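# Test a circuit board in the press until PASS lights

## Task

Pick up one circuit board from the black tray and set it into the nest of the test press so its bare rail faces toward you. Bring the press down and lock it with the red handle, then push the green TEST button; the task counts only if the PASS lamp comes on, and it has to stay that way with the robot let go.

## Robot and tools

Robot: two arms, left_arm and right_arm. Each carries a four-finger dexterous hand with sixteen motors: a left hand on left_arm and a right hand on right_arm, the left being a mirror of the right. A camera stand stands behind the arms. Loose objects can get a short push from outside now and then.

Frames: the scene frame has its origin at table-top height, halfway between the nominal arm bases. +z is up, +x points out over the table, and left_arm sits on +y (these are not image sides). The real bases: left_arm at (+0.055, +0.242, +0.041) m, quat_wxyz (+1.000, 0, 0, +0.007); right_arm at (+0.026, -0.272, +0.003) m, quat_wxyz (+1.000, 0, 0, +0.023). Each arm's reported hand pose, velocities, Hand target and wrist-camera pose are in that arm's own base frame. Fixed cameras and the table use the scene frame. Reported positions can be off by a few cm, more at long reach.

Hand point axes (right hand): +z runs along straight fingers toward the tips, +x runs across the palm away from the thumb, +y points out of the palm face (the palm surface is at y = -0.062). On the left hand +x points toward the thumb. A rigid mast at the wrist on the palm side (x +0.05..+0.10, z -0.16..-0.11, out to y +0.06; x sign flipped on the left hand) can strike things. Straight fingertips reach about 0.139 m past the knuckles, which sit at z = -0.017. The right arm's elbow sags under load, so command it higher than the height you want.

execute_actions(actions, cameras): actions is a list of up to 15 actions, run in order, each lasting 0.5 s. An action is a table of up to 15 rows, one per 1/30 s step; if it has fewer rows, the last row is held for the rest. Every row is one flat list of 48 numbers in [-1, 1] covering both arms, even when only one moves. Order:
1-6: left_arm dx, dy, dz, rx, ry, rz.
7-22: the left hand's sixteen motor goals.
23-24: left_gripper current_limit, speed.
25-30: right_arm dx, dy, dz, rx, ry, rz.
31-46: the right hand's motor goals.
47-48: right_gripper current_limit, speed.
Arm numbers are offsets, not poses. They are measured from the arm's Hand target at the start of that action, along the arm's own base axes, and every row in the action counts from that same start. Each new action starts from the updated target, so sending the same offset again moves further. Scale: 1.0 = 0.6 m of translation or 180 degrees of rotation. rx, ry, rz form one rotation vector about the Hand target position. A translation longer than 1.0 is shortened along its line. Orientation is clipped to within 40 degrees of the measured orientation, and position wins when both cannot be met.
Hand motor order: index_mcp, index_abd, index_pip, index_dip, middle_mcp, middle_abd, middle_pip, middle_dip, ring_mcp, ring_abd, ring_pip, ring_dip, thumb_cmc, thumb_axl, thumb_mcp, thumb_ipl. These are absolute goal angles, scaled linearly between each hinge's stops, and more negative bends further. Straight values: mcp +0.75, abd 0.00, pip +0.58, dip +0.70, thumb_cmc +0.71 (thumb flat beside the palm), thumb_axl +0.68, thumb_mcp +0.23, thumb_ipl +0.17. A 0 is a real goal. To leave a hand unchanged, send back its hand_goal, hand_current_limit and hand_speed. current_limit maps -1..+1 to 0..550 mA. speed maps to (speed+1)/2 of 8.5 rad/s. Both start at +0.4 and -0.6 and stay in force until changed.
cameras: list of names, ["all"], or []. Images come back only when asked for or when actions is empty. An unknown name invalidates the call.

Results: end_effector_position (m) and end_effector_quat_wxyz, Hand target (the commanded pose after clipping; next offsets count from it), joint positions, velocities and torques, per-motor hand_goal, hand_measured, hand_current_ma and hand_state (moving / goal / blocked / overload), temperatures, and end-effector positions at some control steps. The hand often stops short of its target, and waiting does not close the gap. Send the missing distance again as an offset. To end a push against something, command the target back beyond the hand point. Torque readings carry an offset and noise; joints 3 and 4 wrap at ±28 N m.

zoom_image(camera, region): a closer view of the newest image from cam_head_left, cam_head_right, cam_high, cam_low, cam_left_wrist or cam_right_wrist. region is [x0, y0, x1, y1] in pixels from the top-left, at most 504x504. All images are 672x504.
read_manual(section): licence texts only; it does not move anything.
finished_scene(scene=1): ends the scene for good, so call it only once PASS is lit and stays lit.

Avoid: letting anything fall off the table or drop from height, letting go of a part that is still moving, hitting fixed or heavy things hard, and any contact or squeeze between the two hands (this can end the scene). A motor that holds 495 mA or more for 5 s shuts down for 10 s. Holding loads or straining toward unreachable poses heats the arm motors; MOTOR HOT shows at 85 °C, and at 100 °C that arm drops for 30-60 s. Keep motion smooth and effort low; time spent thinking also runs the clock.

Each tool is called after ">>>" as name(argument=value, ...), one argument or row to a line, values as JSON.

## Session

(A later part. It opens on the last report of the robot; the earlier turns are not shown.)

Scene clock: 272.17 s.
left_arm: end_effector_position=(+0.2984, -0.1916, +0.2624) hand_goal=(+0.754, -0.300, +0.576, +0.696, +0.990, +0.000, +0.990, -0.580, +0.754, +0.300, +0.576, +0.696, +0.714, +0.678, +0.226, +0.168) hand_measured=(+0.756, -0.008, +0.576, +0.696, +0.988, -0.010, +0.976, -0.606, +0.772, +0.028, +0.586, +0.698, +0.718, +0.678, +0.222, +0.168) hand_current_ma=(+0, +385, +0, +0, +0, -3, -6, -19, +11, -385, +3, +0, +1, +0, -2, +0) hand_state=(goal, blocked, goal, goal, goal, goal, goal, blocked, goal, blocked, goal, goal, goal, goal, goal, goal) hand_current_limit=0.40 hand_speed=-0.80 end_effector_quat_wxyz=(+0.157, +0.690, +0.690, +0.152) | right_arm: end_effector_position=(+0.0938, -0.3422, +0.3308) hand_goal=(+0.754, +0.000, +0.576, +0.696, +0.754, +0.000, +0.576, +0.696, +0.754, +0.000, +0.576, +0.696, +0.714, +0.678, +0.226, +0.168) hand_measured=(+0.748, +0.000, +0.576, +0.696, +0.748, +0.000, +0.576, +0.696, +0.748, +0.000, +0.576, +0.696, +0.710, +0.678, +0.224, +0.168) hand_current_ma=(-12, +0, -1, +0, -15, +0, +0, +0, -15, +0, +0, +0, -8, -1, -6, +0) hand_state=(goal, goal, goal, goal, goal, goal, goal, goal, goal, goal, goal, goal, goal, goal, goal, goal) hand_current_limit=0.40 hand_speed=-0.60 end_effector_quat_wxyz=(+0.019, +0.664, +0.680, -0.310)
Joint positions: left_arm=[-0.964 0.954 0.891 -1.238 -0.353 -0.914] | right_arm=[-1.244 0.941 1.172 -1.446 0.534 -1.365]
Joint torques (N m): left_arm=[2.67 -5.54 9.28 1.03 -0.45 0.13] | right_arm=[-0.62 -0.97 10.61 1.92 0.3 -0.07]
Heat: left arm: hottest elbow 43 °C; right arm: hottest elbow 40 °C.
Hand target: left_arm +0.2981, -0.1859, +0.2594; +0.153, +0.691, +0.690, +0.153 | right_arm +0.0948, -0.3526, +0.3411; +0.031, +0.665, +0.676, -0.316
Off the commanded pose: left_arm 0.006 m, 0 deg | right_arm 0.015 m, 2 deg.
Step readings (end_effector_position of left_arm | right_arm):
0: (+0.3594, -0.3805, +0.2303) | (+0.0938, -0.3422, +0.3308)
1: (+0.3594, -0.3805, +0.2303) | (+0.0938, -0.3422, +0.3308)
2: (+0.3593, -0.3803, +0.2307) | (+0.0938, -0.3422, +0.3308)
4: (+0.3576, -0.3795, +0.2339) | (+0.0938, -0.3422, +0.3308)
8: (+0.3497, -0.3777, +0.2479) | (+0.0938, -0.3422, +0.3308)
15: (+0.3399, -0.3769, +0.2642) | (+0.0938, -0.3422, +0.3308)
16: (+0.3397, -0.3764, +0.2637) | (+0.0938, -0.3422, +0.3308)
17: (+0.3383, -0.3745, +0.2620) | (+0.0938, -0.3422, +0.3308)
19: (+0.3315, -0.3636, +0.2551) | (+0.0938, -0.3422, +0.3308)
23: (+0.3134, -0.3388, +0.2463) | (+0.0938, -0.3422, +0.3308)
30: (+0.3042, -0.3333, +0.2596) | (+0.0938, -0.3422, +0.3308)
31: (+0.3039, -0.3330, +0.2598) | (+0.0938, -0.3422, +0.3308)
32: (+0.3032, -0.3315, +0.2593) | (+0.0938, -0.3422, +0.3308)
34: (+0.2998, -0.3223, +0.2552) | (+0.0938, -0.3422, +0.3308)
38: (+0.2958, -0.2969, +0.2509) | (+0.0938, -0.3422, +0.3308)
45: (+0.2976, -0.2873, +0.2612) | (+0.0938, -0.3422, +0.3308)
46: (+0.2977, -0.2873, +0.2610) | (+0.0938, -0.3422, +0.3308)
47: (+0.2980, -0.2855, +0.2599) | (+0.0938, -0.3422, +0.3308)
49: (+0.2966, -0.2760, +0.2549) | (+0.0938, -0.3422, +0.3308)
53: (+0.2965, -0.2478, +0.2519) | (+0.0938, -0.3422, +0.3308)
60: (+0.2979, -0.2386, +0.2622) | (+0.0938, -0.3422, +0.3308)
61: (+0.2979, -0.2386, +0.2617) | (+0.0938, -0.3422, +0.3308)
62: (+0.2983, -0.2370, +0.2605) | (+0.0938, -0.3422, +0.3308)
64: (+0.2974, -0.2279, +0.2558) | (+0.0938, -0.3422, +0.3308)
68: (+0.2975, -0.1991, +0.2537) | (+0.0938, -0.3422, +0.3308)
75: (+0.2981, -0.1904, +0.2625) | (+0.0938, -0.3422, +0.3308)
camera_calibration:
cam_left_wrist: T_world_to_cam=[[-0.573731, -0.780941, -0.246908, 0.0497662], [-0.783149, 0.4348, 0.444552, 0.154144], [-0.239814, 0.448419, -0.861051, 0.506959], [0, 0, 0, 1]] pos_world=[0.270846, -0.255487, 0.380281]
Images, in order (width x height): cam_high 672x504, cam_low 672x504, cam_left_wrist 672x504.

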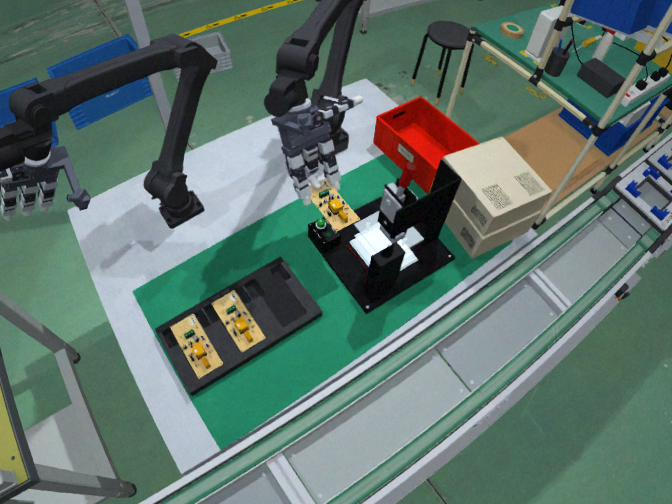

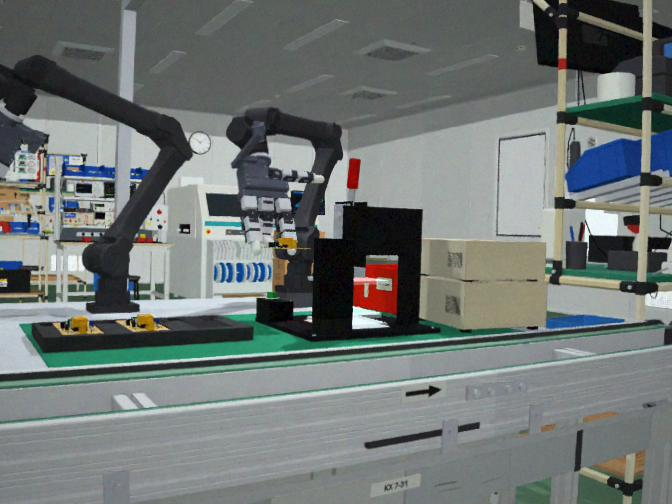

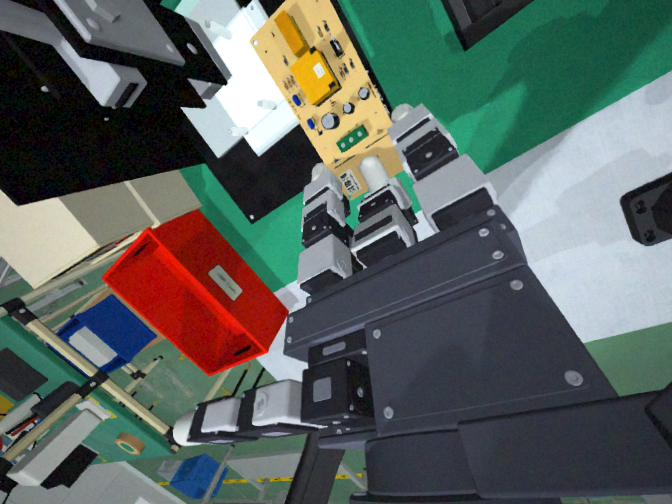

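>>> execute_actions(
  actions=[
    [[-0.03,0.075,0,0,0,0,0.754,-0.3,0.576,0.696,0.99,0,0.99,-0.58,0.754,0.3,0.576,0.696,0.714,0.678,0.226,0.168,0.4,-0.8,0,0,0,0,0,0,0.754,0,0.576,0.696,0.754,0,0.576,0.696,0.754,0,0.576,0.696,0.714,0.678,0.226,0.168,0.4,-0.6]],
    [[-0.035,0.075,-0.03,0,0,0,0.754,-0.3,0.576,0.696,0.99,0,0.99,-0.58,0.754,0.3,0.576,0.696,0.714,0.678,0.226,0.168,0.4,-0.8,0,0,0,0,0,0,0.754,0,0.576,0.696,0.754,0,0.576,0.696,0.754,0,0.576,0.696,0.714,0.678,0.226,0.168,0.4,-0.6]],
    [[0,0,-0.06,0,0,0,0.754,-0.3,0.576,0.696,0.99,0,0.99,-0.58,0.754,0.3,0.576,0.696,0.714,0.678,0.226,0.168,0.4,-0.8,0,0,0,0,0,0,0.754,0,0.576,0.696,0.754,0,0.576,0.696,0.754,0,0.576,0.696,0.714,0.678,0.226,0.168,0.4,-0.6]],
    [[0,0,-0.04,0,0,0,0.754,-0.3,0.576,0.696,0.99,0,0.99,-0.58,0.754,0.3,0.576,0.696,0.714,0.678,0.226,0.168,0.4,-0.8,0,0,0,0,0,0,0.754,0,0.576,0.696,0.754,0,0.576,0.696,0.754,0,0.576,0.696,0.714,0.678,0.226,0.168,0.4,-0.6]],
  ],
  cameras=["cam_low","cam_left_wrist","cam_high","cam_head_left"],
)

>>> zoom_image(
  camera="cam_left_wrist",
  region=[180, 0, 440, 260],
)

>>> zoom_image(
  camera="cam_head_left",
  region=[160, 160, 360, 320],
)

>>> zoom_image(
  camera="cam_high",
  region=[270, 140, 450, 300],
)

>>> zoom_image(
  camera="cam_low",
  region=[240, 220, 440, 350],
)

Scene clock: 278.00 s.
left_arm: end_effector_position=(+0.2576, -0.0979, +0.1837) hand_goal=(+0.754, -0.300, +0.576, +0.696, +0.990, +0.000, +0.990, -0.580, +0.754, +0.300, +0.576, +0.696, +0.714, +0.678, +0.226, +0.168) hand_measured=(+0.758, -0.008, +0.576, +0.696, +0.988, -0.010, +0.976, -0.604, +0.772, +0.028, +0.586, +0.698, +0.718, +0.678, +0.222, +0.168) hand_current_ma=(+1, +385, +0, +0, +0, -3, -6, -17, +11, -385, +3, +0, +1, +0, -2, +0) hand_state=(goal, blocked, goal, goal, goal, goal, goal, blocked, goal, blocked, goal, goal, goal, goal, goal, goal) hand_current_limit=0.40 hand_speed=-0.80 end_effector_quat_wxyz=(+0.150, +0.693, +0.689, +0.152) | right_arm: end_effector_position=(+0.0938, -0.3422, +0.3308) hand_goal=(+0.754, +0.000, +0.576, +0.696, +0.754, +0.000, +0.576, +0.696, +0.754, +0.000, +0.576, +0.696, +0.714, +0.678, +0.226, +0.168) hand_measured=(+0.748, +0.000, +0.576, +0.696, +0.748, +0.000, +0.576, +0.696, +0.748, +0.000, +0.576, +0.696, +0.710, +0.678, +0.224, +0.168) hand_current_ma=(-12, +0, -1, +0, -15, +0, +0, +0, -15, +0, +0, +0, -8, -1, -6, +0) hand_state=(goal, goal, goal, goal, goal, goal, goal, goal, goal, goal, goal, goal, goal, goal, goal, goal) hand_current_limit=0.40 hand_speed=-0.60 end_effector_quat_wxyz=(+0.019, +0.664, +0.680, -0.310)
Joint positions: left_arm=[-0.838 0.644 0.55 -1.181 -0.317 -0.785] | right_arm=[-1.244 0.941 1.172 -1.446 0.534 -1.365]
Joint torques (N m): left_arm=[2.67 -0.32 9.46 1.84 -0.43 0.15] | right_arm=[-0.44 -1.08 10.56 1.94 0.3 -0.08]
Heat: left arm: hottest elbow 43 °C; right arm: hottest elbow 40 °C.
Hand target: left_arm +0.2592, -0.0960, +0.1816; +0.153, +0.691, +0.690, +0.154 | right_arm +0.0948, -0.3526, +0.3411; +0.031, +0.665, +0.676, -0.316
Off the commanded pose: left_arm 0.003 m, 0 deg | right_arm 0.015 m, 2 deg.
Step readings (end_effector_position of left_arm | right_arm):
0: (+0.2984, -0.1916, +0.2624) | (+0.0938, -0.3422, +0.3308)
1: (+0.2984, -0.1914, +0.2623) | (+0.0938, -0.3422, +0.3308)
2: (+0.2982, -0.1901, +0.2615) | (+0.0938, -0.3422, +0.3308)
4: (+0.2948, -0.1815, +0.2576) | (+0.0938, -0.3422, +0.3308)
8: (+0.2851, -0.1552, +0.2552) | (+0.0938, -0.3422, +0.3308)
15: (+0.2813, -0.1461, +0.2634) | (+0.0938, -0.3422, +0.3308)
16: (+0.2811, -0.1461, +0.2628) | (+0.0938, -0.3422, +0.3308)
17: (+0.2807, -0.1444, +0.2612) | (+0.0938, -0.3422, +0.3308)
19: (+0.2766, -0.1356, +0.2536) | (+0.0938, -0.3422, +0.3308)
23: (+0.2648, -0.1090, +0.2406) | (+0.0938, -0.3422, +0.3308)
30: (+0.2607, -0.1004, +0.2447) | (+0.0938, -0.3422, +0.3308)
31: (+0.2606, -0.1004, +0.2443) | (+0.0938, -0.3422, +0.3308)
32: (+0.2606, -0.1004, +0.2429) | (+0.0938, -0.3422, +0.3308)
34: (+0.2603, -0.1002, +0.2340) | (+0.0938, -0.3422, +0.3308)
38: (+0.2563, -0.0962, +0.2097) | (+0.0938, -0.3422, +0.3308)
45: (+0.2572, -0.0972, +0.2051) | (+0.0938, -0.3422, +0.3308)
46: (+0.2574, -0.0975, +0.2053) | (+0.0938, -0.3422, +0.3308)
47: (+0.2577, -0.0979, +0.2046) | (+0.0938, -0.3422, +0.3308)
49: (+0.2588, -0.0990, +0.2003) | (+0.0938, -0.3422, +0.3308)
53: (+0.2570, -0.0971, +0.1869) | (+0.0938, -0.3422, +0.3308)
60: (+0.2574, -0.0975, +0.1835) | (+0.0938, -0.3422, +0.3308)
camera_calibration:
cam_left_wrist: T_world_to_cam=[[-0.577491, -0.777026, -0.25047, 0.0821418], [-0.778053, 0.430906, 0.457115, 0.11236], [-0.247261, 0.458859, -0.853411, 0.388986], [0, 0, 0, 1]] pos_world=[0.231039, -0.16308, 0.301177]
Images, in order (width x height): cam_head_left 672x504, cam_high 672x504, cam_low 672x504, cam_left_wrist 672x504.

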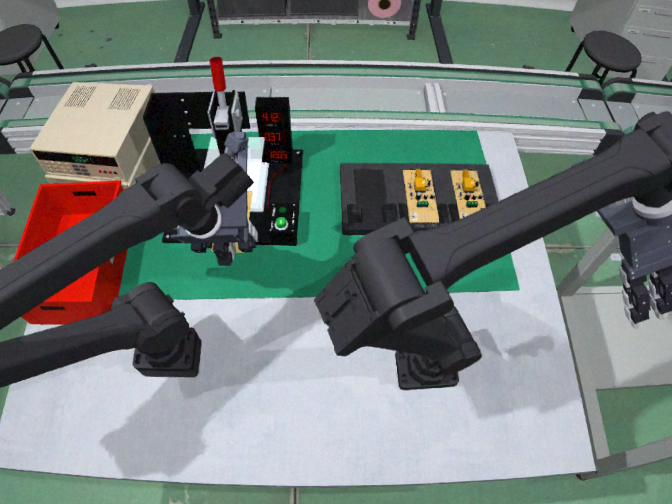

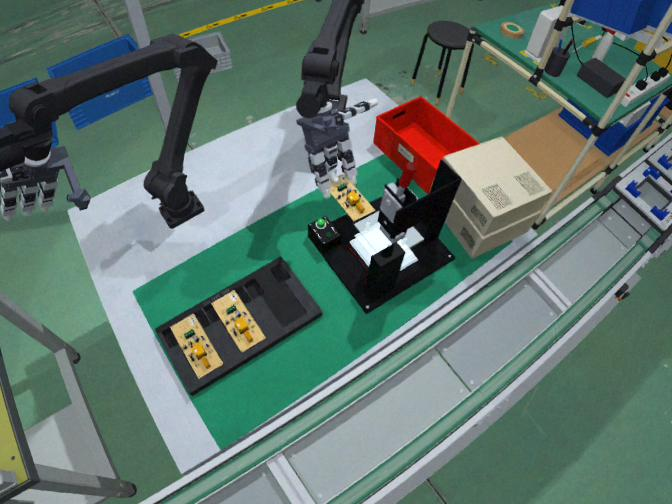

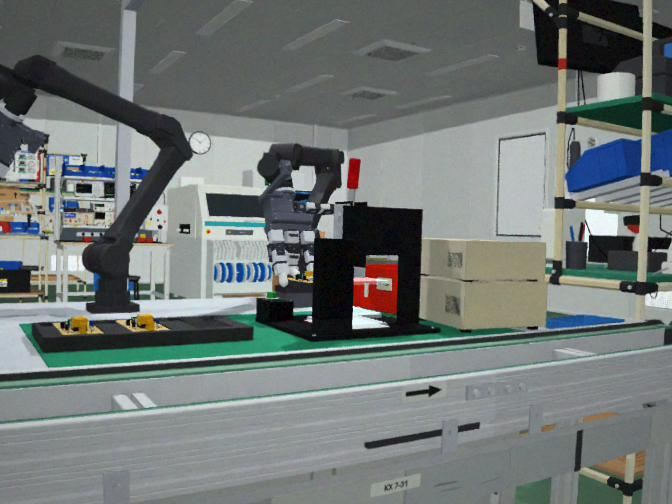

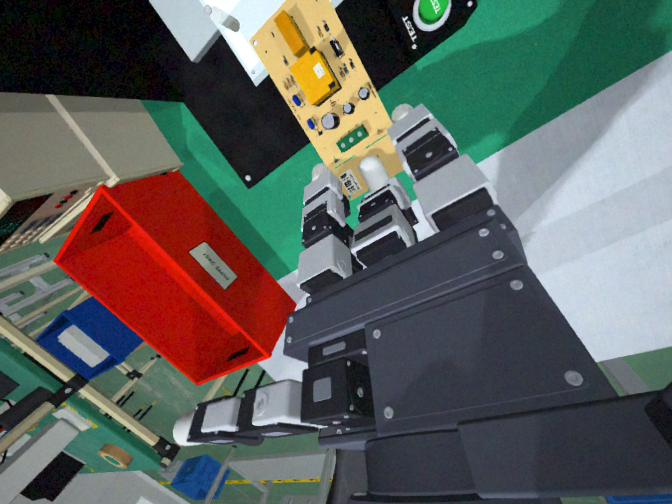

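Scaled by 1.938 from the camera's 672x504 image, which has a finer 960x720 frame.

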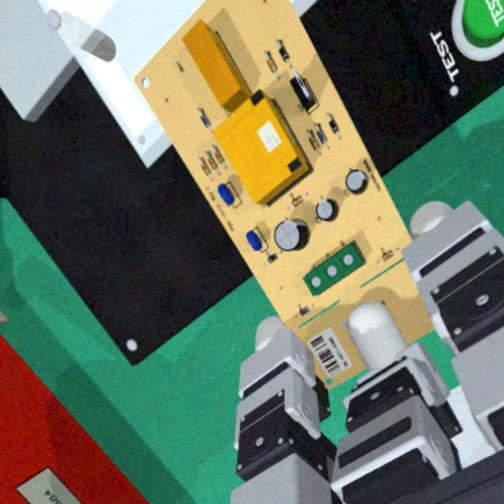

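Scaled by 2.520 from the camera's 672x504 image, which has a finer 960x720 frame.

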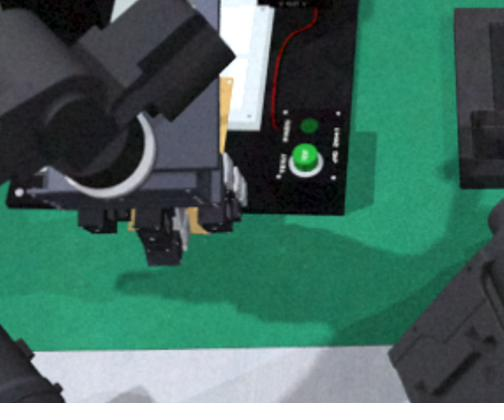

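Scaled by 2.800 from the camera's 672x504 image, which has a finer 960x720 frame.

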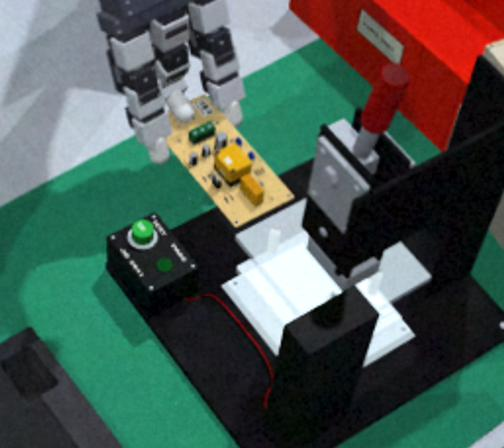

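Scaled by 2.520 from the camera's 672x504 image, which has a finer 960x720 frame.

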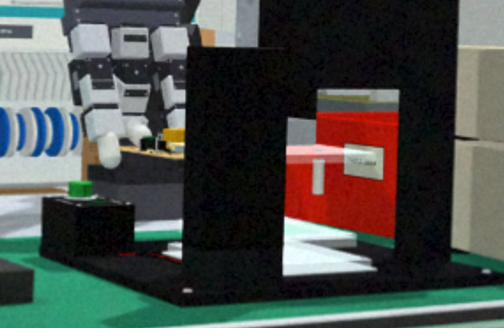

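>>> execute_actions(
  actions=[
    [[0,0,-0.045,0,0,0,0.754,-0.3,0.576,0.696,0.99,0,0.99,-0.58,0.754,0.3,0.576,0.696,0.714,0.678,0.226,0.168,0.4,-0.8,0,0,0,0,0,0,0.754,0,0.576,0.696,0.754,0,0.576,0.696,0.754,0,0.576,0.696,0.714,0.678,0.226,0.168,0.4,-0.6]],
  ],
  cameras=["cam_low","cam_left_wrist","cam_high","cam_head_left"],
)

>>> zoom_image(
  camera="cam_left_wrist",
  region=[150, 0, 410, 200],
)

>>> zoom_image(
  camera="cam_high",
  region=[310, 180, 450, 290],
)

>>> zoom_image(
  camera="cam_low",
  region=[250, 250, 430, 350],
)

Scene clock: 284.23 s.
left_arm: end_effector_position=(+0.2572, -0.0974, +0.1596) hand_goal=(+0.754, -0.300, +0.576, +0.696, +0.990, +0.000, +0.990, -0.580, +0.754, +0.300, +0.576, +0.696, +0.714, +0.678, +0.226, +0.168) hand_measured=(+0.758, -0.008, +0.576, +0.696, +0.988, -0.010, +0.976, -0.604, +0.772, +0.028, +0.586, +0.698, +0.718, +0.678, +0.222, +0.168) hand_current_ma=(+1, +385, +0, +0, +0, -3, -6, -17, +11, -385, +3, +0, +1, +0, -2, +0) hand_state=(goal, blocked, goal, goal, goal, goal, goal, blocked, goal, blocked, goal, goal, goal, goal, goal, goal) hand_current_limit=0.40 hand_speed=-0.80 end_effector_quat_wxyz=(+0.157, +0.691, +0.689, +0.152) | right_arm: end_effector_position=(+0.0938, -0.3422, +0.3308) hand_goal=(+0.754, +0.000, +0.576, +0.696, +0.754, +0.000, +0.576, +0.696, +0.754, +0.000, +0.576, +0.696, +0.714, +0.678, +0.226, +0.168) hand_measured=(+0.748, +0.000, +0.576, +0.696, +0.748, +0.000, +0.576, +0.696, +0.748, +0.000, +0.576, +0.696, +0.710, +0.678, +0.224, +0.168) hand_current_ma=(-12, +0, -1, +0, -15, +0, +0, +0, -15, +0, +0, +0, -8, -1, -6, +0) hand_state=(goal, goal, goal, goal, goal, goal, goal, goal, goal, goal, goal, goal, goal, goal, goal, goal) hand_current_limit=0.40 hand_speed=-0.60 end_effector_quat_wxyz=(+0.019, +0.664, +0.680, -0.310)
Joint positions: left_arm=[-0.838 0.644 0.483 -1.1 -0.317 -0.785] | right_arm=[-1.244 0.941 1.172 -1.446 0.534 -1.365]
Joint torques (N m): left_arm=[2.67 1.03 9.46 1.84 -0.42 0.15] | right_arm=[-0.67 -1.14 10.62 1.92 0.3 -0.08]
Heat: left arm: hottest elbow 43 °C; right arm: hottest elbow 40 °C.
Hand target: left_arm +0.2591, -0.0959, +0.1546; +0.153, +0.691, +0.690, +0.154 | right_arm +0.0948, -0.3526, +0.3411; +0.031, +0.665, +0.676, -0.316
Off the commanded pose: left_arm 0.006 m, 0 deg | right_arm 0.015 m, 2 deg.
Step readings (end_effector_position of left_arm | right_arm):
0: (+0.2576, -0.0979, +0.1837) | (+0.0938, -0.3422, +0.3308)
1: (+0.2576, -0.0979, +0.1836) | (+0.0938, -0.3422, +0.3308)
2: (+0.2579, -0.0982, +0.1827) | (+0.0938, -0.3422, +0.3308)
4: (+0.2586, -0.0990, +0.1776) | (+0.0938, -0.3422, +0.3308)
8: (+0.2562, -0.0963, +0.1626) | (+0.0938, -0.3422, +0.3308)
15: (+0.2568, -0.0970, +0.1593) | (+0.0938, -0.3422, +0.3308)
camera_calibration:
cam_left_wrist: T_world_to_cam=[[-0.575542, -0.779242, -0.24806, 0.0750828], [-0.78195, 0.435605, 0.445873, 0.126161], [-0.239387, 0.45059, -0.860037, 0.366272], [0, 0, 0, 1]] pos_world=[0.229545, -0.161487, 0.27738]
Images, in order (width x height): cam_head_left 672x504, cam_high 672x504, cam_low 672x504, cam_left_wrist 672x504.

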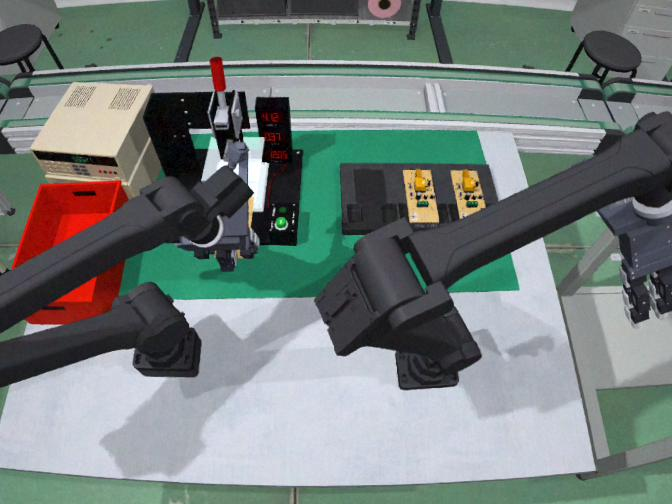

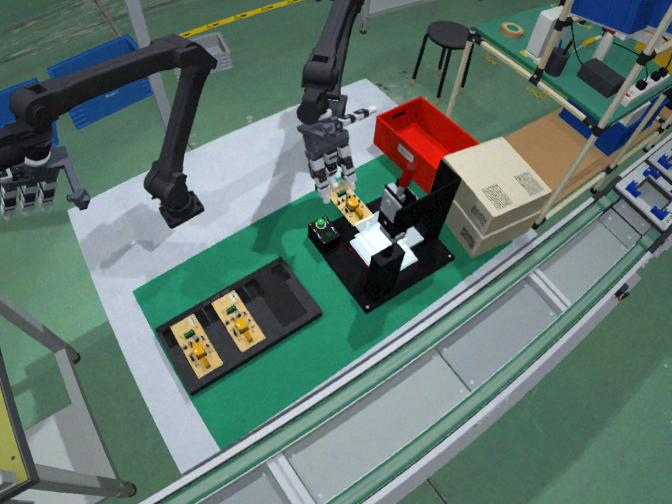

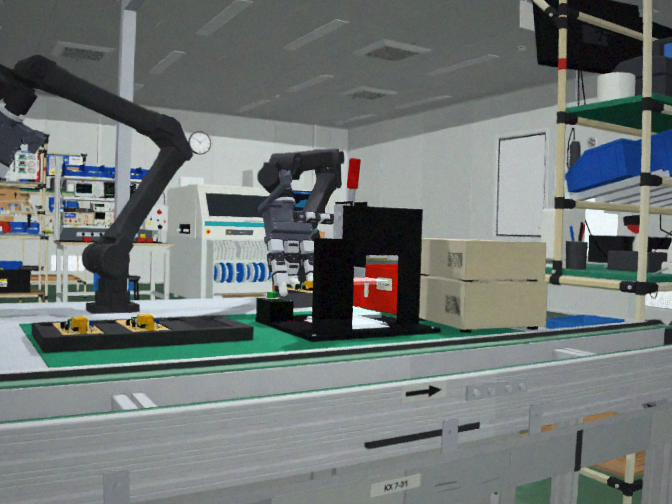

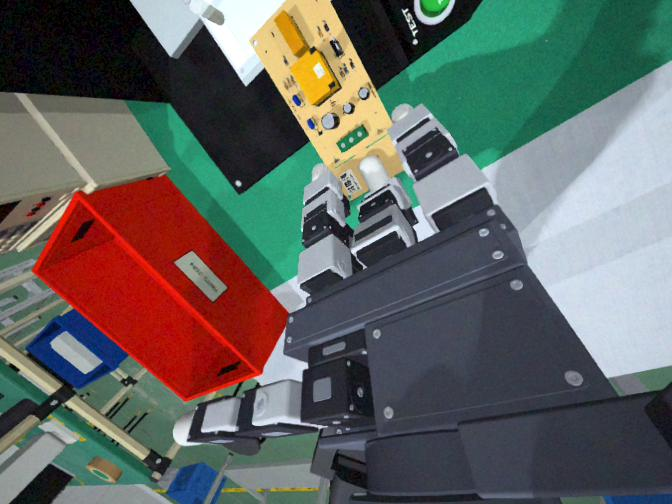

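Scaled by 1.938 from the camera's 672x504 image, which has a finer 960x720 frame.

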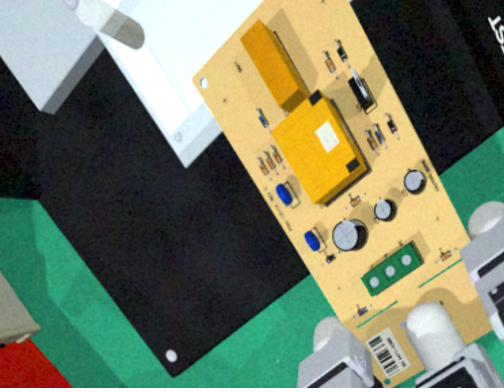

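Scaled by 3.600 from the camera's 672x504 image, which has a finer 960x720 frame.

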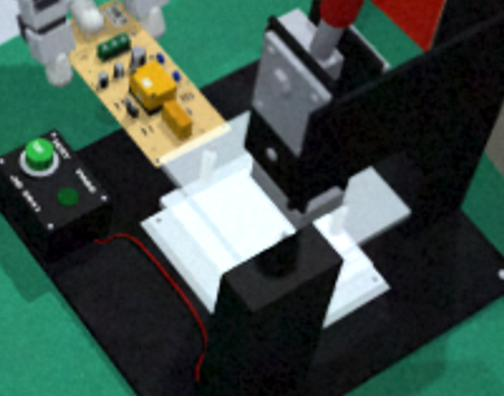

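Scaled by 2.800 from the camera's 672x504 image, which has a finer 960x720 frame.

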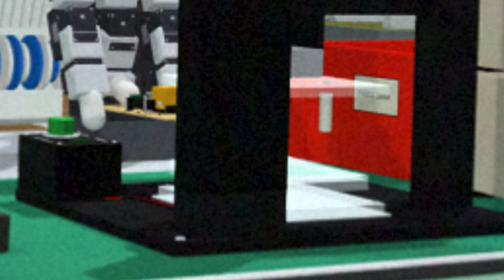

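>>> zoom_image(
  camera="cam_high",
  region=[340, 215, 430, 285],
)

>>> zoom_image(
  camera="cam_low",
  region=[300, 270, 400, 350],
)

>>> zoom_image(
  camera="cam_head_left",
  region=[170, 120, 310, 260],
)

>>> zoom_image(
  camera="cam_left_wrist",
  region=[180, 0, 320, 100],
)

Scaled by 5.600 from the camera's 672x504 image, which has a finer 960x720 frame.

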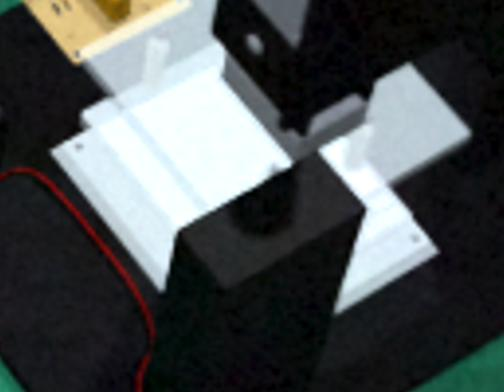

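Scaled by 5.040 from the camera's 672x504 image, which has a finer 960x720 frame.

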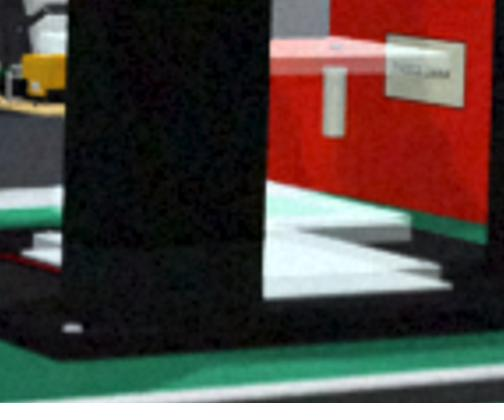

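Scaled by 3.600 from the camera's 672x504 image, which has a finer 960x720 frame.

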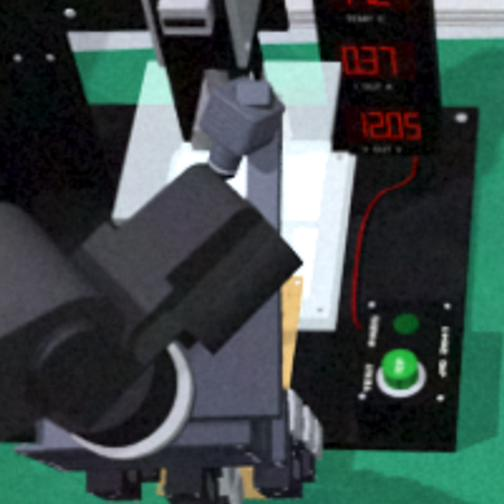

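Scaled by 3.600 from the camera's 672x504 image, which has a finer 960x720 frame.

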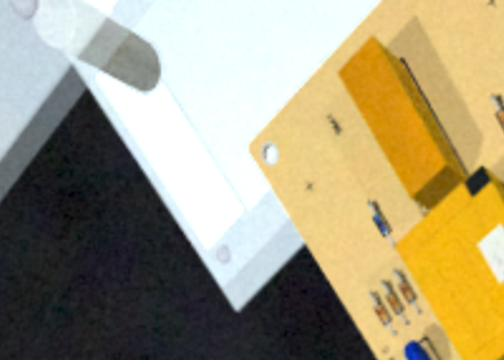

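>>> execute_actions(
  actions=[
    [[0,0,0.07,0,0,0,0.754,-0.3,0.576,0.696,0.99,0,0.99,-0.58,0.754,0.3,0.576,0.696,0.714,0.678,0.226,0.168,0.4,-0.8,0,0,0,0,0,0,0.754,0,0.576,0.696,0.754,0,0.576,0.696,0.754,0,0.576,0.696,0.714,0.678,0.226,0.168,0.4,-0.6]],
    [[0,-0.06,0.03,0,0,0,0.754,-0.3,0.576,0.696,0.99,0,0.99,-0.58,0.754,0.3,0.576,0.696,0.714,0.678,0.226,0.168,0.4,-0.8,0,0,0,0,0,0,0.754,0,0.576,0.696,0.754,0,0.576,0.696,0.754,0,0.576,0.696,0.714,0.678,0.226,0.168,0.4,-0.6]],
    [[0,-0.06,0.0,0,0,0,0.754,-0.3,0.576,0.696,0.99,0,0.99,-0.58,0.754,0.3,0.576,0.696,0.714,0.678,0.226,0.168,0.4,-0.8,0,0,0,0,0,0,0.754,0,0.576,0.696,0.754,0,0.576,0.696,0.754,0,0.576,0.696,0.714,0.678,0.226,0.168,0.4,-0.6]],
  ],
  cameras=["cam_left_wrist"],
)

>>> zoom_image(
  camera="cam_left_wrist",
  region=[120, 0, 330, 160],
)

Scene clock: 298.83 s.
left_arm: end_effector_position=(+0.2497, -0.1505, +0.1888) hand_goal=(+0.754, -0.300, +0.576, +0.696, +0.990, +0.000, +0.990, -0.580, +0.754, +0.300, +0.576, +0.696, +0.714, +0.678, +0.226, +0.168) hand_measured=(+0.756, -0.008, +0.576, +0.696, +0.988, -0.010, +0.976, -0.604, +0.772, +0.028, +0.586, +0.698, +0.718, +0.678, +0.222, +0.168) hand_current_ma=(+0, +385, +0, +0, +0, -3, -6, -17, +11, -385, +3, +0, +1, +0, -2, +0) hand_state=(goal, blocked, goal, goal, goal, goal, goal, blocked, goal, blocked, goal, goal, goal, goal, goal, goal) hand_current_limit=0.40 hand_speed=-0.80 end_effector_quat_wxyz=(+0.124, +0.698, +0.687, +0.159) | right_arm: end_effector_position=(+0.0938, -0.3422, +0.3308) hand_goal=(+0.754, +0.000, +0.576, +0.696, +0.754, +0.000, +0.576, +0.696, +0.754, +0.000, +0.576, +0.696, +0.714, +0.678, +0.226, +0.168) hand_measured=(+0.748, +0.000, +0.576, +0.696, +0.748, +0.000, +0.576, +0.696, +0.748, +0.000, +0.576, +0.696, +0.710, +0.678, +0.224, +0.168) hand_current_ma=(-12, +0, -1, +0, -15, +0, +0, +0, -15, +0, +0, +0, -8, -1, -6, +0) hand_state=(goal, goal, goal, goal, goal, goal, goal, goal, goal, goal, goal, goal, goal, goal, goal, goal) hand_current_limit=0.40 hand_speed=-0.60 end_effector_quat_wxyz=(+0.019, +0.664, +0.680, -0.310)
Joint positions: left_arm=[-1.046 0.838 0.651 -1.215 -0.372 -0.998] | right_arm=[-1.244 0.941 1.172 -1.446 0.534 -1.365]
Joint torques (N m): left_arm=[1.38 -1.38 14.72 1.28 -0.67 -0.05] | right_arm=[-0.62 -1.08 10.61 1.94 0.3 -0.08]
Heat: left arm: hottest elbow 43 °C; right arm: hottest elbow 40 °C.
Hand target: left_arm +0.2591, -0.1679, +0.2146; +0.153, +0.691, +0.690, +0.153 | right_arm +0.0948, -0.3526, +0.3411; +0.031, +0.665, +0.676, -0.316
Off the commanded pose: left_arm 0.033 m, 4 deg | right_arm 0.015 m, 2 deg.
Step readings (end_effector_position of left_arm | right_arm):
0: (+0.2572, -0.0974, +0.1596) | (+0.0938, -0.3422, +0.3308)
1: (+0.2572, -0.0974, +0.1596) | (+0.0938, -0.3422, +0.3308)
2: (+0.2569, -0.0969, +0.1593) | (+0.0938, -0.3422, +0.3308)
4: (+0.2543, -0.0938, +0.1574) | (+0.0938, -0.3422, +0.3308)
8: (+0.2489, -0.0865, +0.1549) | (+0.0938, -0.3422, +0.3308)
15: (+0.2502, -0.0878, +0.1641) | (+0.0938, -0.3422, +0.3308)
16: (+0.2504, -0.0880, +0.1647) | (+0.0938, -0.3422, +0.3308)
17: (+0.2502, -0.0888, +0.1661) | (+0.0938, -0.3422, +0.3308)
19: (+0.2500, -0.0932, +0.1706) | (+0.0938, -0.3422, +0.3308)
23: (+0.2514, -0.1160, +0.1846) | (+0.0938, -0.3422, +0.3308)
30: (+0.2530, -0.1211, +0.1906) | (+0.0938, -0.3422, +0.3308)
31: (+0.2528, -0.1208, +0.1904) | (+0.0938, -0.3422, +0.3308)
32: (+0.2525, -0.1215, +0.1902) | (+0.0938, -0.3422, +0.3308)
34: (+0.2514, -0.1278, +0.1897) | (+0.0938, -0.3422, +0.3308)
38: (+0.2487, -0.1486, +0.1876) | (+0.0938, -0.3422, +0.3308)
45: (+0.2497, -0.1512, +0.1882) | (+0.0938, -0.3422, +0.3308)
camera_calibration:
cam_left_wrist: T_world_to_cam=[[-0.584391, -0.764695, -0.271531, 0.0454264], [-0.765132, 0.407797, 0.498272, 0.112167], [-0.270297, 0.498943, -0.823405, 0.421573], [0, 0, 0, 1]] pos_world=[0.226319, -0.221345, 0.30357]
Images, in order (width x height): cam_left_wrist 672x504.

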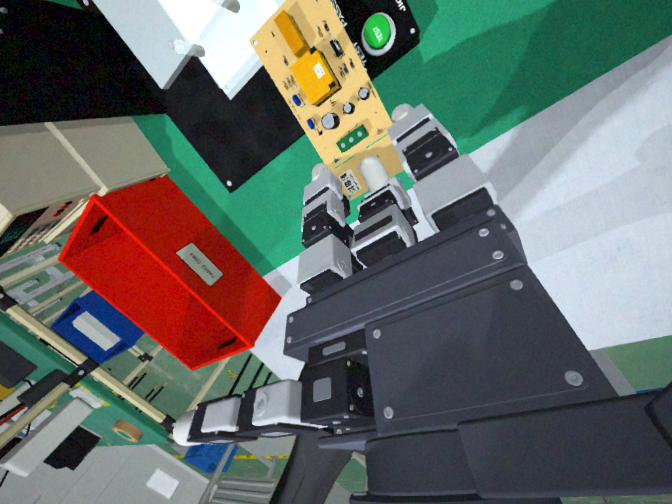

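Scaled by 2.400 from the camera's 672x504 image, which has a finer 960x720 frame.

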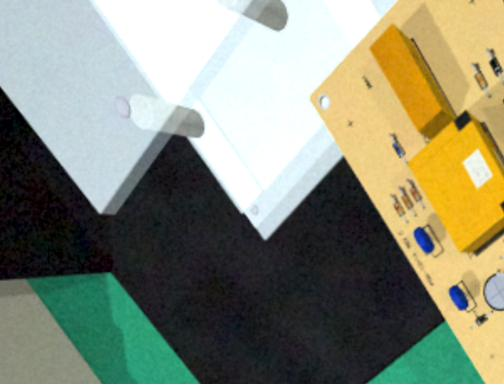

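>>> zoom_image(
  camera="cam_left_wrist",
  region=[190, 0, 290, 100],
)

Scaled by 5.040 from the camera's 672x504 image, which has a finer 960x720 frame.

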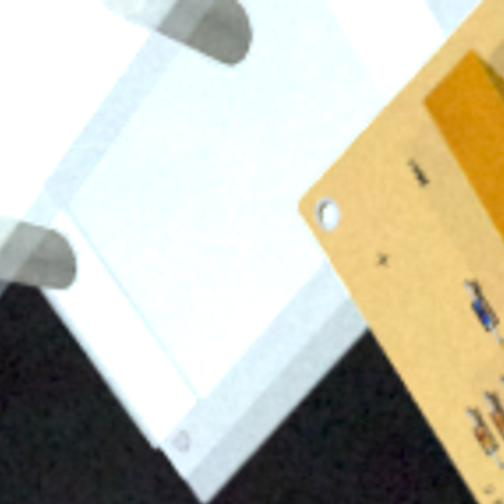

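>>> zoom_image(
  camera="cam_left_wrist",
  region=[240, 0, 340, 100],
)

>>> zoom_image(
  camera="cam_left_wrist",
  region=[300, 100, 430, 230],
)

>>> zoom_image(
  camera="cam_left_wrist",
  region=[310, 0, 430, 120],
)

Scaled by 5.040 from the camera's 672x504 image, which has a finer 960x720 frame.

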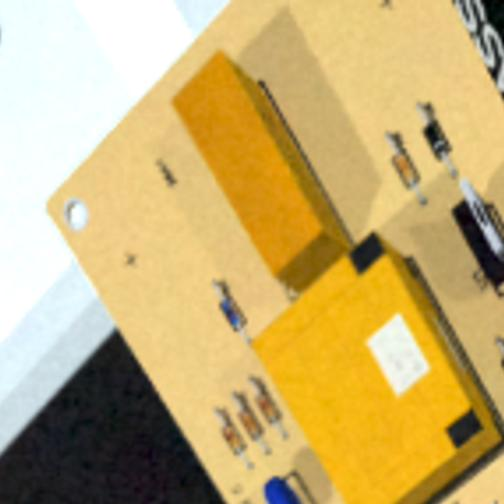

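Scaled by 3.877 from the camera's 672x504 image, which has a finer 960x720 frame.

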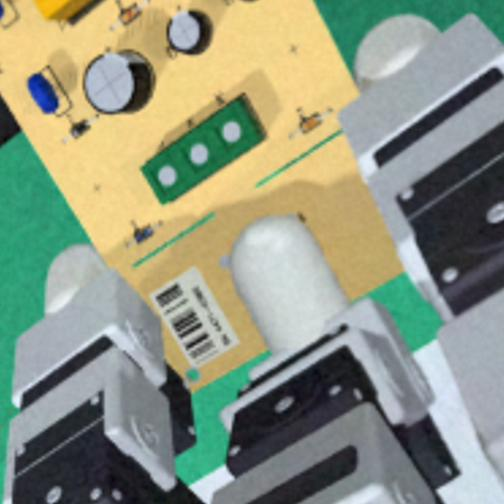

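Scaled by 4.200 from the camera's 672x504 image, which has a finer 960x720 frame.

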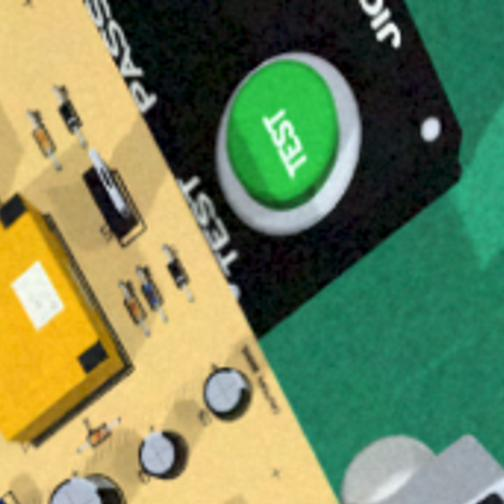

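>>> execute_actions(
  actions=[
    [[0.006,0.06,0,0,0,0.0125,0.754,-0.3,0.576,0.696,0.99,0,0.99,-0.58,0.754,0.3,0.576,0.696,0.714,0.678,0.226,0.168,0.4,-0.8,0,0,0,0,0,0,0.754,0,0.576,0.696,0.754,0,0.576,0.696,0.754,0,0.576,0.696,0.714,0.678,0.226,0.168,0.4,-0.6]],
    [[0.006,0.06,-0.03,0,0,0,0.754,-0.3,0.576,0.696,0.99,0,0.99,-0.58,0.754,0.3,0.576,0.696,0.714,0.678,0.226,0.168,0.4,-0.8,0,0,0,0,0,0,0.754,0,0.576,0.696,0.754,0,0.576,0.696,0.754,0,0.576,0.696,0.714,0.678,0.226,0.168,0.4,-0.6]],
    [[0.006,0.021,-0.03,0,0,0,0.754,-0.3,0.576,0.696,0.99,0,0.99,-0.58,0.754,0.3,0.576,0.696,0.714,0.678,0.226,0.168,0.4,-0.8,0,0,0,0,0,0,0.754,0,0.576,0.696,0.754,0,0.576,0.696,0.754,0,0.576,0.696,0.714,0.678,0.226,0.168,0.4,-0.6]],
  ],
)

Scene clock: 317.33 s.
left_arm: end_effector_position=(+0.2691, -0.0857, +0.1783) hand_goal=(+0.754, -0.300, +0.576, +0.696, +0.990, +0.000, +0.990, -0.580, +0.754, +0.300, +0.576, +0.696, +0.714, +0.678, +0.226, +0.168) hand_measured=(+0.756, -0.008, +0.576, +0.696, +0.988, -0.010, +0.976, -0.604, +0.772, +0.028, +0.586, +0.698, +0.718, +0.678, +0.222, +0.168) hand_current_ma=(+0, +385, +0, +0, +0, -3, -6, -17, +12, -385, +3, +0, +1, +0, -2, +0) hand_state=(goal, blocked, goal, goal, goal, goal, goal, blocked, goal, blocked, goal, goal, goal, goal, goal, goal) hand_current_limit=0.40 hand_speed=-0.80 end_effector_quat_wxyz=(+0.142, +0.680, +0.703, +0.156) | right_arm: end_effector_position=(+0.0938, -0.3422, +0.3308) hand_goal=(+0.754, +0.000, +0.576, +0.696, +0.754, +0.000, +0.576, +0.696, +0.754, +0.000, +0.576, +0.696, +0.714, +0.678, +0.226, +0.168) hand_measured=(+0.748, +0.000, +0.576, +0.696, +0.748, +0.000, +0.576, +0.696, +0.748, +0.000, +0.576, +0.696, +0.710, +0.678, +0.224, +0.168) hand_current_ma=(-12, +0, -1, +0, -15, +0, +0, +0, -15, +0, +0, +0, -8, -1, -6, +0) hand_state=(goal, goal, goal, goal, goal, goal, goal, goal, goal, goal, goal, goal, goal, goal, goal, goal) hand_current_limit=0.40 hand_speed=-0.60 end_effector_quat_wxyz=(+0.019, +0.664, +0.680, -0.310)
Joint positions: left_arm=[-0.758 0.667 0.546 -1.151 -0.306 -0.744] | right_arm=[-1.244 0.941 1.172 -1.446 0.534 -1.365]
Joint torques (N m): left_arm=[2.61 -1.55 9.4 1.83 -0.38 0.14] | right_arm=[-0.56 -1.2 10.61 1.95 0.31 -0.08]
Heat: left arm: hottest elbow 46 °C; right arm: hottest elbow 40 °C.
Hand target: left_arm +0.2699, -0.0833, +0.1785; +0.150, +0.677, +0.703, +0.156 | right_arm +0.0948, -0.3526, +0.3411; +0.031, +0.665, +0.676, -0.316
Off the commanded pose: left_arm 0.003 m, 1 deg | right_arm 0.015 m, 2 deg.
Step readings (end_effector_position of left_arm | right_arm):
0: (+0.2497, -0.1504, +0.1888) | (+0.0938, -0.3422, +0.3308)
1: (+0.2497, -0.1504, +0.1888) | (+0.0938, -0.3422, +0.3308)
2: (+0.2499, -0.1502, +0.1888) | (+0.0938, -0.3422, +0.3308)
4: (+0.2519, -0.1467, +0.1899) | (+0.0938, -0.3422, +0.3308)
8: (+0.2572, -0.1341, +0.1972) | (+0.0938, -0.3422, +0.3308)
15: (+0.2585, -0.1299, +0.2011) | (+0.0938, -0.3422, +0.3308)
16: (+0.2586, -0.1300, +0.2011) | (+0.0938, -0.3422, +0.3308)
17: (+0.2590, -0.1295, +0.2010) | (+0.0938, -0.3422, +0.3308)
19: (+0.2612, -0.1232, +0.2011) | (+0.0938, -0.3422, +0.3308)
23: (+0.2634, -0.1018, +0.2004) | (+0.0938, -0.3422, +0.3308)
30: (+0.2647, -0.0971, +0.1984) | (+0.0938, -0.3422, +0.3308)
31: (+0.2650, -0.0973, +0.1982) | (+0.0938, -0.3422, +0.3308)
32: (+0.2654, -0.0977, +0.1973) | (+0.0938, -0.3422, +0.3308)
34: (+0.2668, -0.0955, +0.1927) | (+0.0938, -0.3422, +0.3308)
38: (+0.2667, -0.0857, +0.1807) | (+0.0938, -0.3422, +0.3308)
45: (+0.2686, -0.0846, +0.1779) | (+0.0938, -0.3422, +0.3308)

>>> execute_actions(
  actions=[
    [[0.018,0.004,-0.055,0,-0.004,0,0.754,-0.3,0.576,0.696,0.99,0,0.99,-0.58,0.754,0.3,0.576,0.696,0.714,0.678,0.226,0.168,0.4,-0.8,0,0,0,0,0,0,0.754,0,0.576,0.696,0.754,0,0.576,0.696,0.754,0,0.576,0.696,0.714,0.678,0.226,0.168,0.4,-0.6]],
  ],
  cameras=["cam_left_wrist","cam_high","cam_low"],
)

>>> zoom_image(
  camera="cam_left_wrist",
  region=[200, 0, 400, 150],
)

>>> zoom_image(
  camera="cam_left_wrist",
  region=[210, 0, 310, 100],
)

>>> zoom_image(
  camera="cam_high",
  region=[310, 180, 430, 285],
)

>>> zoom_image(
  camera="cam_low",
  region=[270, 260, 400, 350],
)

Scene clock: 320.97 s.
left_arm: end_effector_position=(+0.2789, -0.0828, +0.1513) hand_goal=(+0.754, -0.300, +0.576, +0.696, +0.990, +0.000, +0.990, -0.580, +0.754, +0.300, +0.576, +0.696, +0.714, +0.678, +0.226, +0.168) hand_measured=(+0.758, -0.008, +0.576, +0.696, +0.988, -0.010, +0.976, -0.604, +0.772, +0.028, +0.586, +0.698, +0.718, +0.678, +0.222, +0.168) hand_current_ma=(+1, +385, +0, +0, +0, -3, -6, -17, +12, -385, +3, +0, +1, +0, -2, +0) hand_state=(goal, blocked, goal, goal, goal, goal, goal, blocked, goal, blocked, goal, goal, goal, goal, goal, goal) hand_current_limit=0.40 hand_speed=-0.80 end_effector_quat_wxyz=(+0.159, +0.676, +0.701, +0.160) | right_arm: end_effector_position=(+0.0938, -0.3422, +0.3308) hand_goal=(+0.754, +0.000, +0.576, +0.696, +0.754, +0.000, +0.576, +0.696, +0.754, +0.000, +0.576, +0.696, +0.714, +0.678, +0.226, +0.168) hand_measured=(+0.748, +0.000, +0.576, +0.696, +0.748, +0.000, +0.576, +0.696, +0.748, +0.000, +0.576, +0.696, +0.710, +0.678, +0.224, +0.168) hand_current_ma=(-12, +0, -1, +0, -15, +0, +0, +0, -15, +0, +0, +0, -8, -1, -6, +0) hand_state=(goal, goal, goal, goal, goal, goal, goal, goal, goal, goal, goal, goal, goal, goal, goal, goal) hand_current_limit=0.40 hand_speed=-0.60 end_effector_quat_wxyz=(+0.019, +0.664, +0.680, -0.310)
Joint positions: left_arm=[-0.711 0.679 0.464 -1.007 -0.298 -0.695] | right_arm=[-1.244 0.941 1.172 -1.446 0.534 -1.365]
Joint torques (N m): left_arm=[2.78 0.5 9.42 1.96 -0.36 0.13] | right_arm=[-0.91 -1.08 10.61 1.94 0.29 -0.08]
Heat: left arm: hottest elbow 45 °C; right arm: hottest elbow 40 °C.
Hand target: left_arm +0.2808, -0.0809, +0.1455; +0.154, +0.676, +0.702, +0.161 | right_arm +0.0948, -0.3526, +0.3411; +0.031, +0.665, +0.676, -0.316
Off the commanded pose: left_arm 0.006 m, 0 deg | right_arm 0.015 m, 2 deg.
Step readings (end_effector_position of left_arm | right_arm):
0: (+0.2691, -0.0857, +0.1783) | (+0.0938, -0.3422, +0.3308)
1: (+0.2692, -0.0857, +0.1782) | (+0.0938, -0.3422, +0.3308)
2: (+0.2699, -0.0861, +0.1771) | (+0.0938, -0.3422, +0.3308)
4: (+0.2729, -0.0863, +0.1718) | (+0.0938, -0.3422, +0.3308)
8: (+0.2735, -0.0811, +0.1556) | (+0.0938, -0.3422, +0.3308)
15: (+0.2776, -0.0816, +0.1508) | (+0.0938, -0.3422, +0.3308)
camera_calibration:
cam_left_wrist: T_world_to_cam=[[-0.540333, -0.801808, -0.255234, 0.0862846], [-0.805014, 0.404286, 0.434172, 0.146072], [-0.244935, 0.440065, -0.863915, 0.359043], [0, 0, 0, 1]] pos_world=[0.252155, -0.147873, 0.268785]
Images, in order (width x height): cam_high 672x504, cam_low 672x504, cam_left_wrist 672x504.

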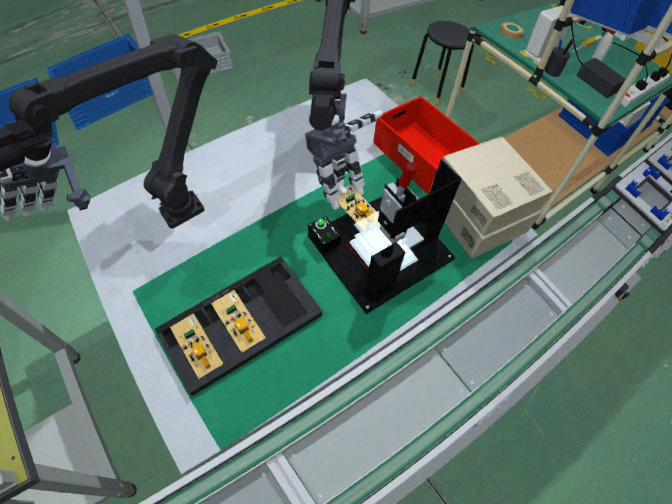

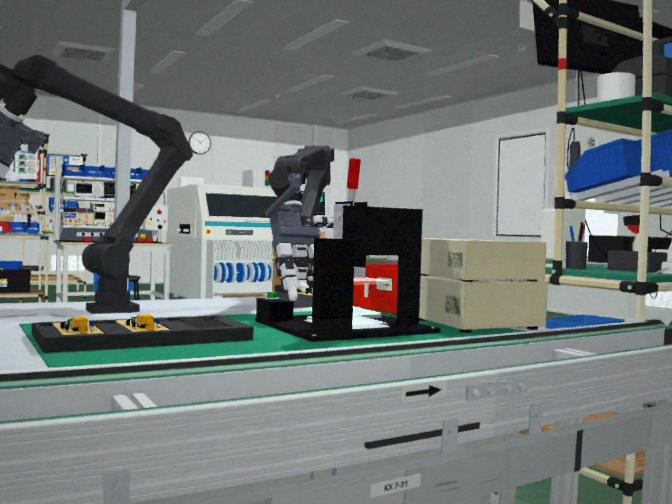

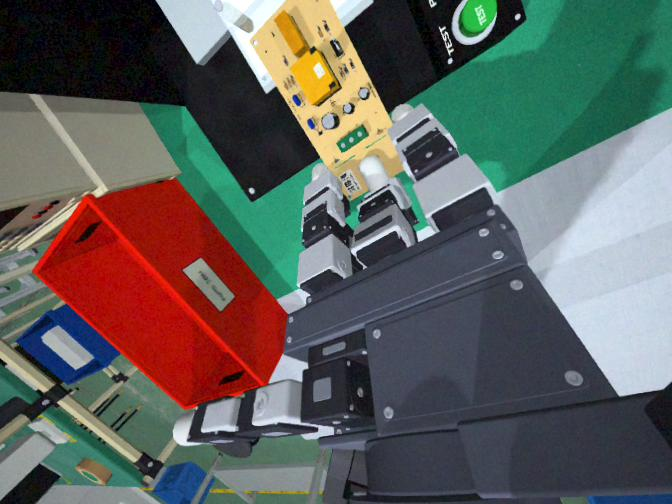

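Scaled by 2.520 from the camera's 672x504 image, which has a finer 960x720 frame.

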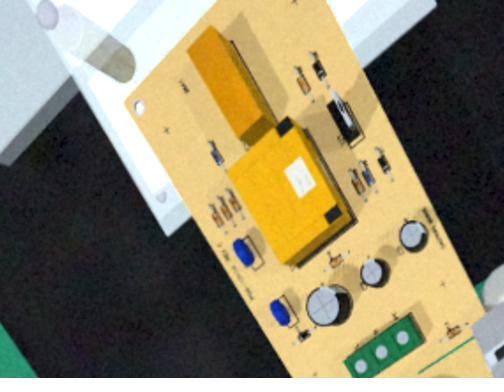

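Scaled by 5.040 from the camera's 672x504 image, which has a finer 960x720 frame.

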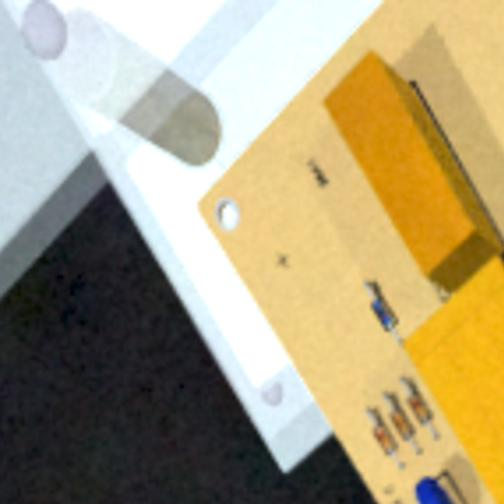

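Scaled by 4.200 from the camera's 672x504 image, which has a finer 960x720 frame.

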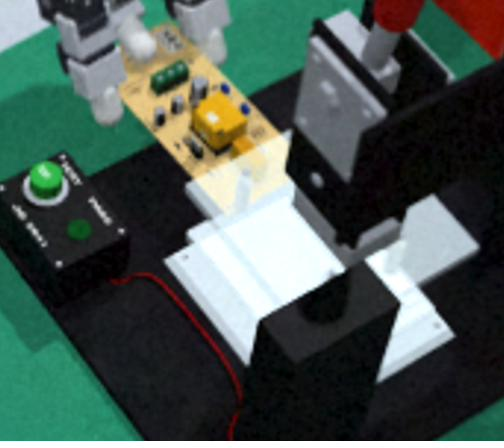

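Scaled by 3.877 from the camera's 672x504 image, which has a finer 960x720 frame.

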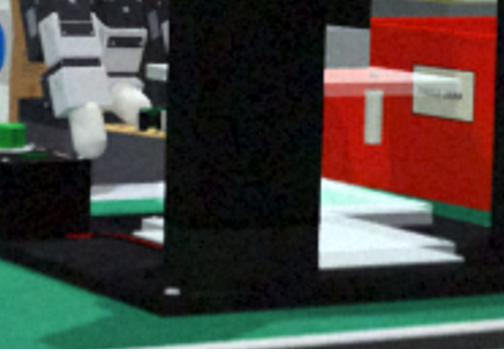

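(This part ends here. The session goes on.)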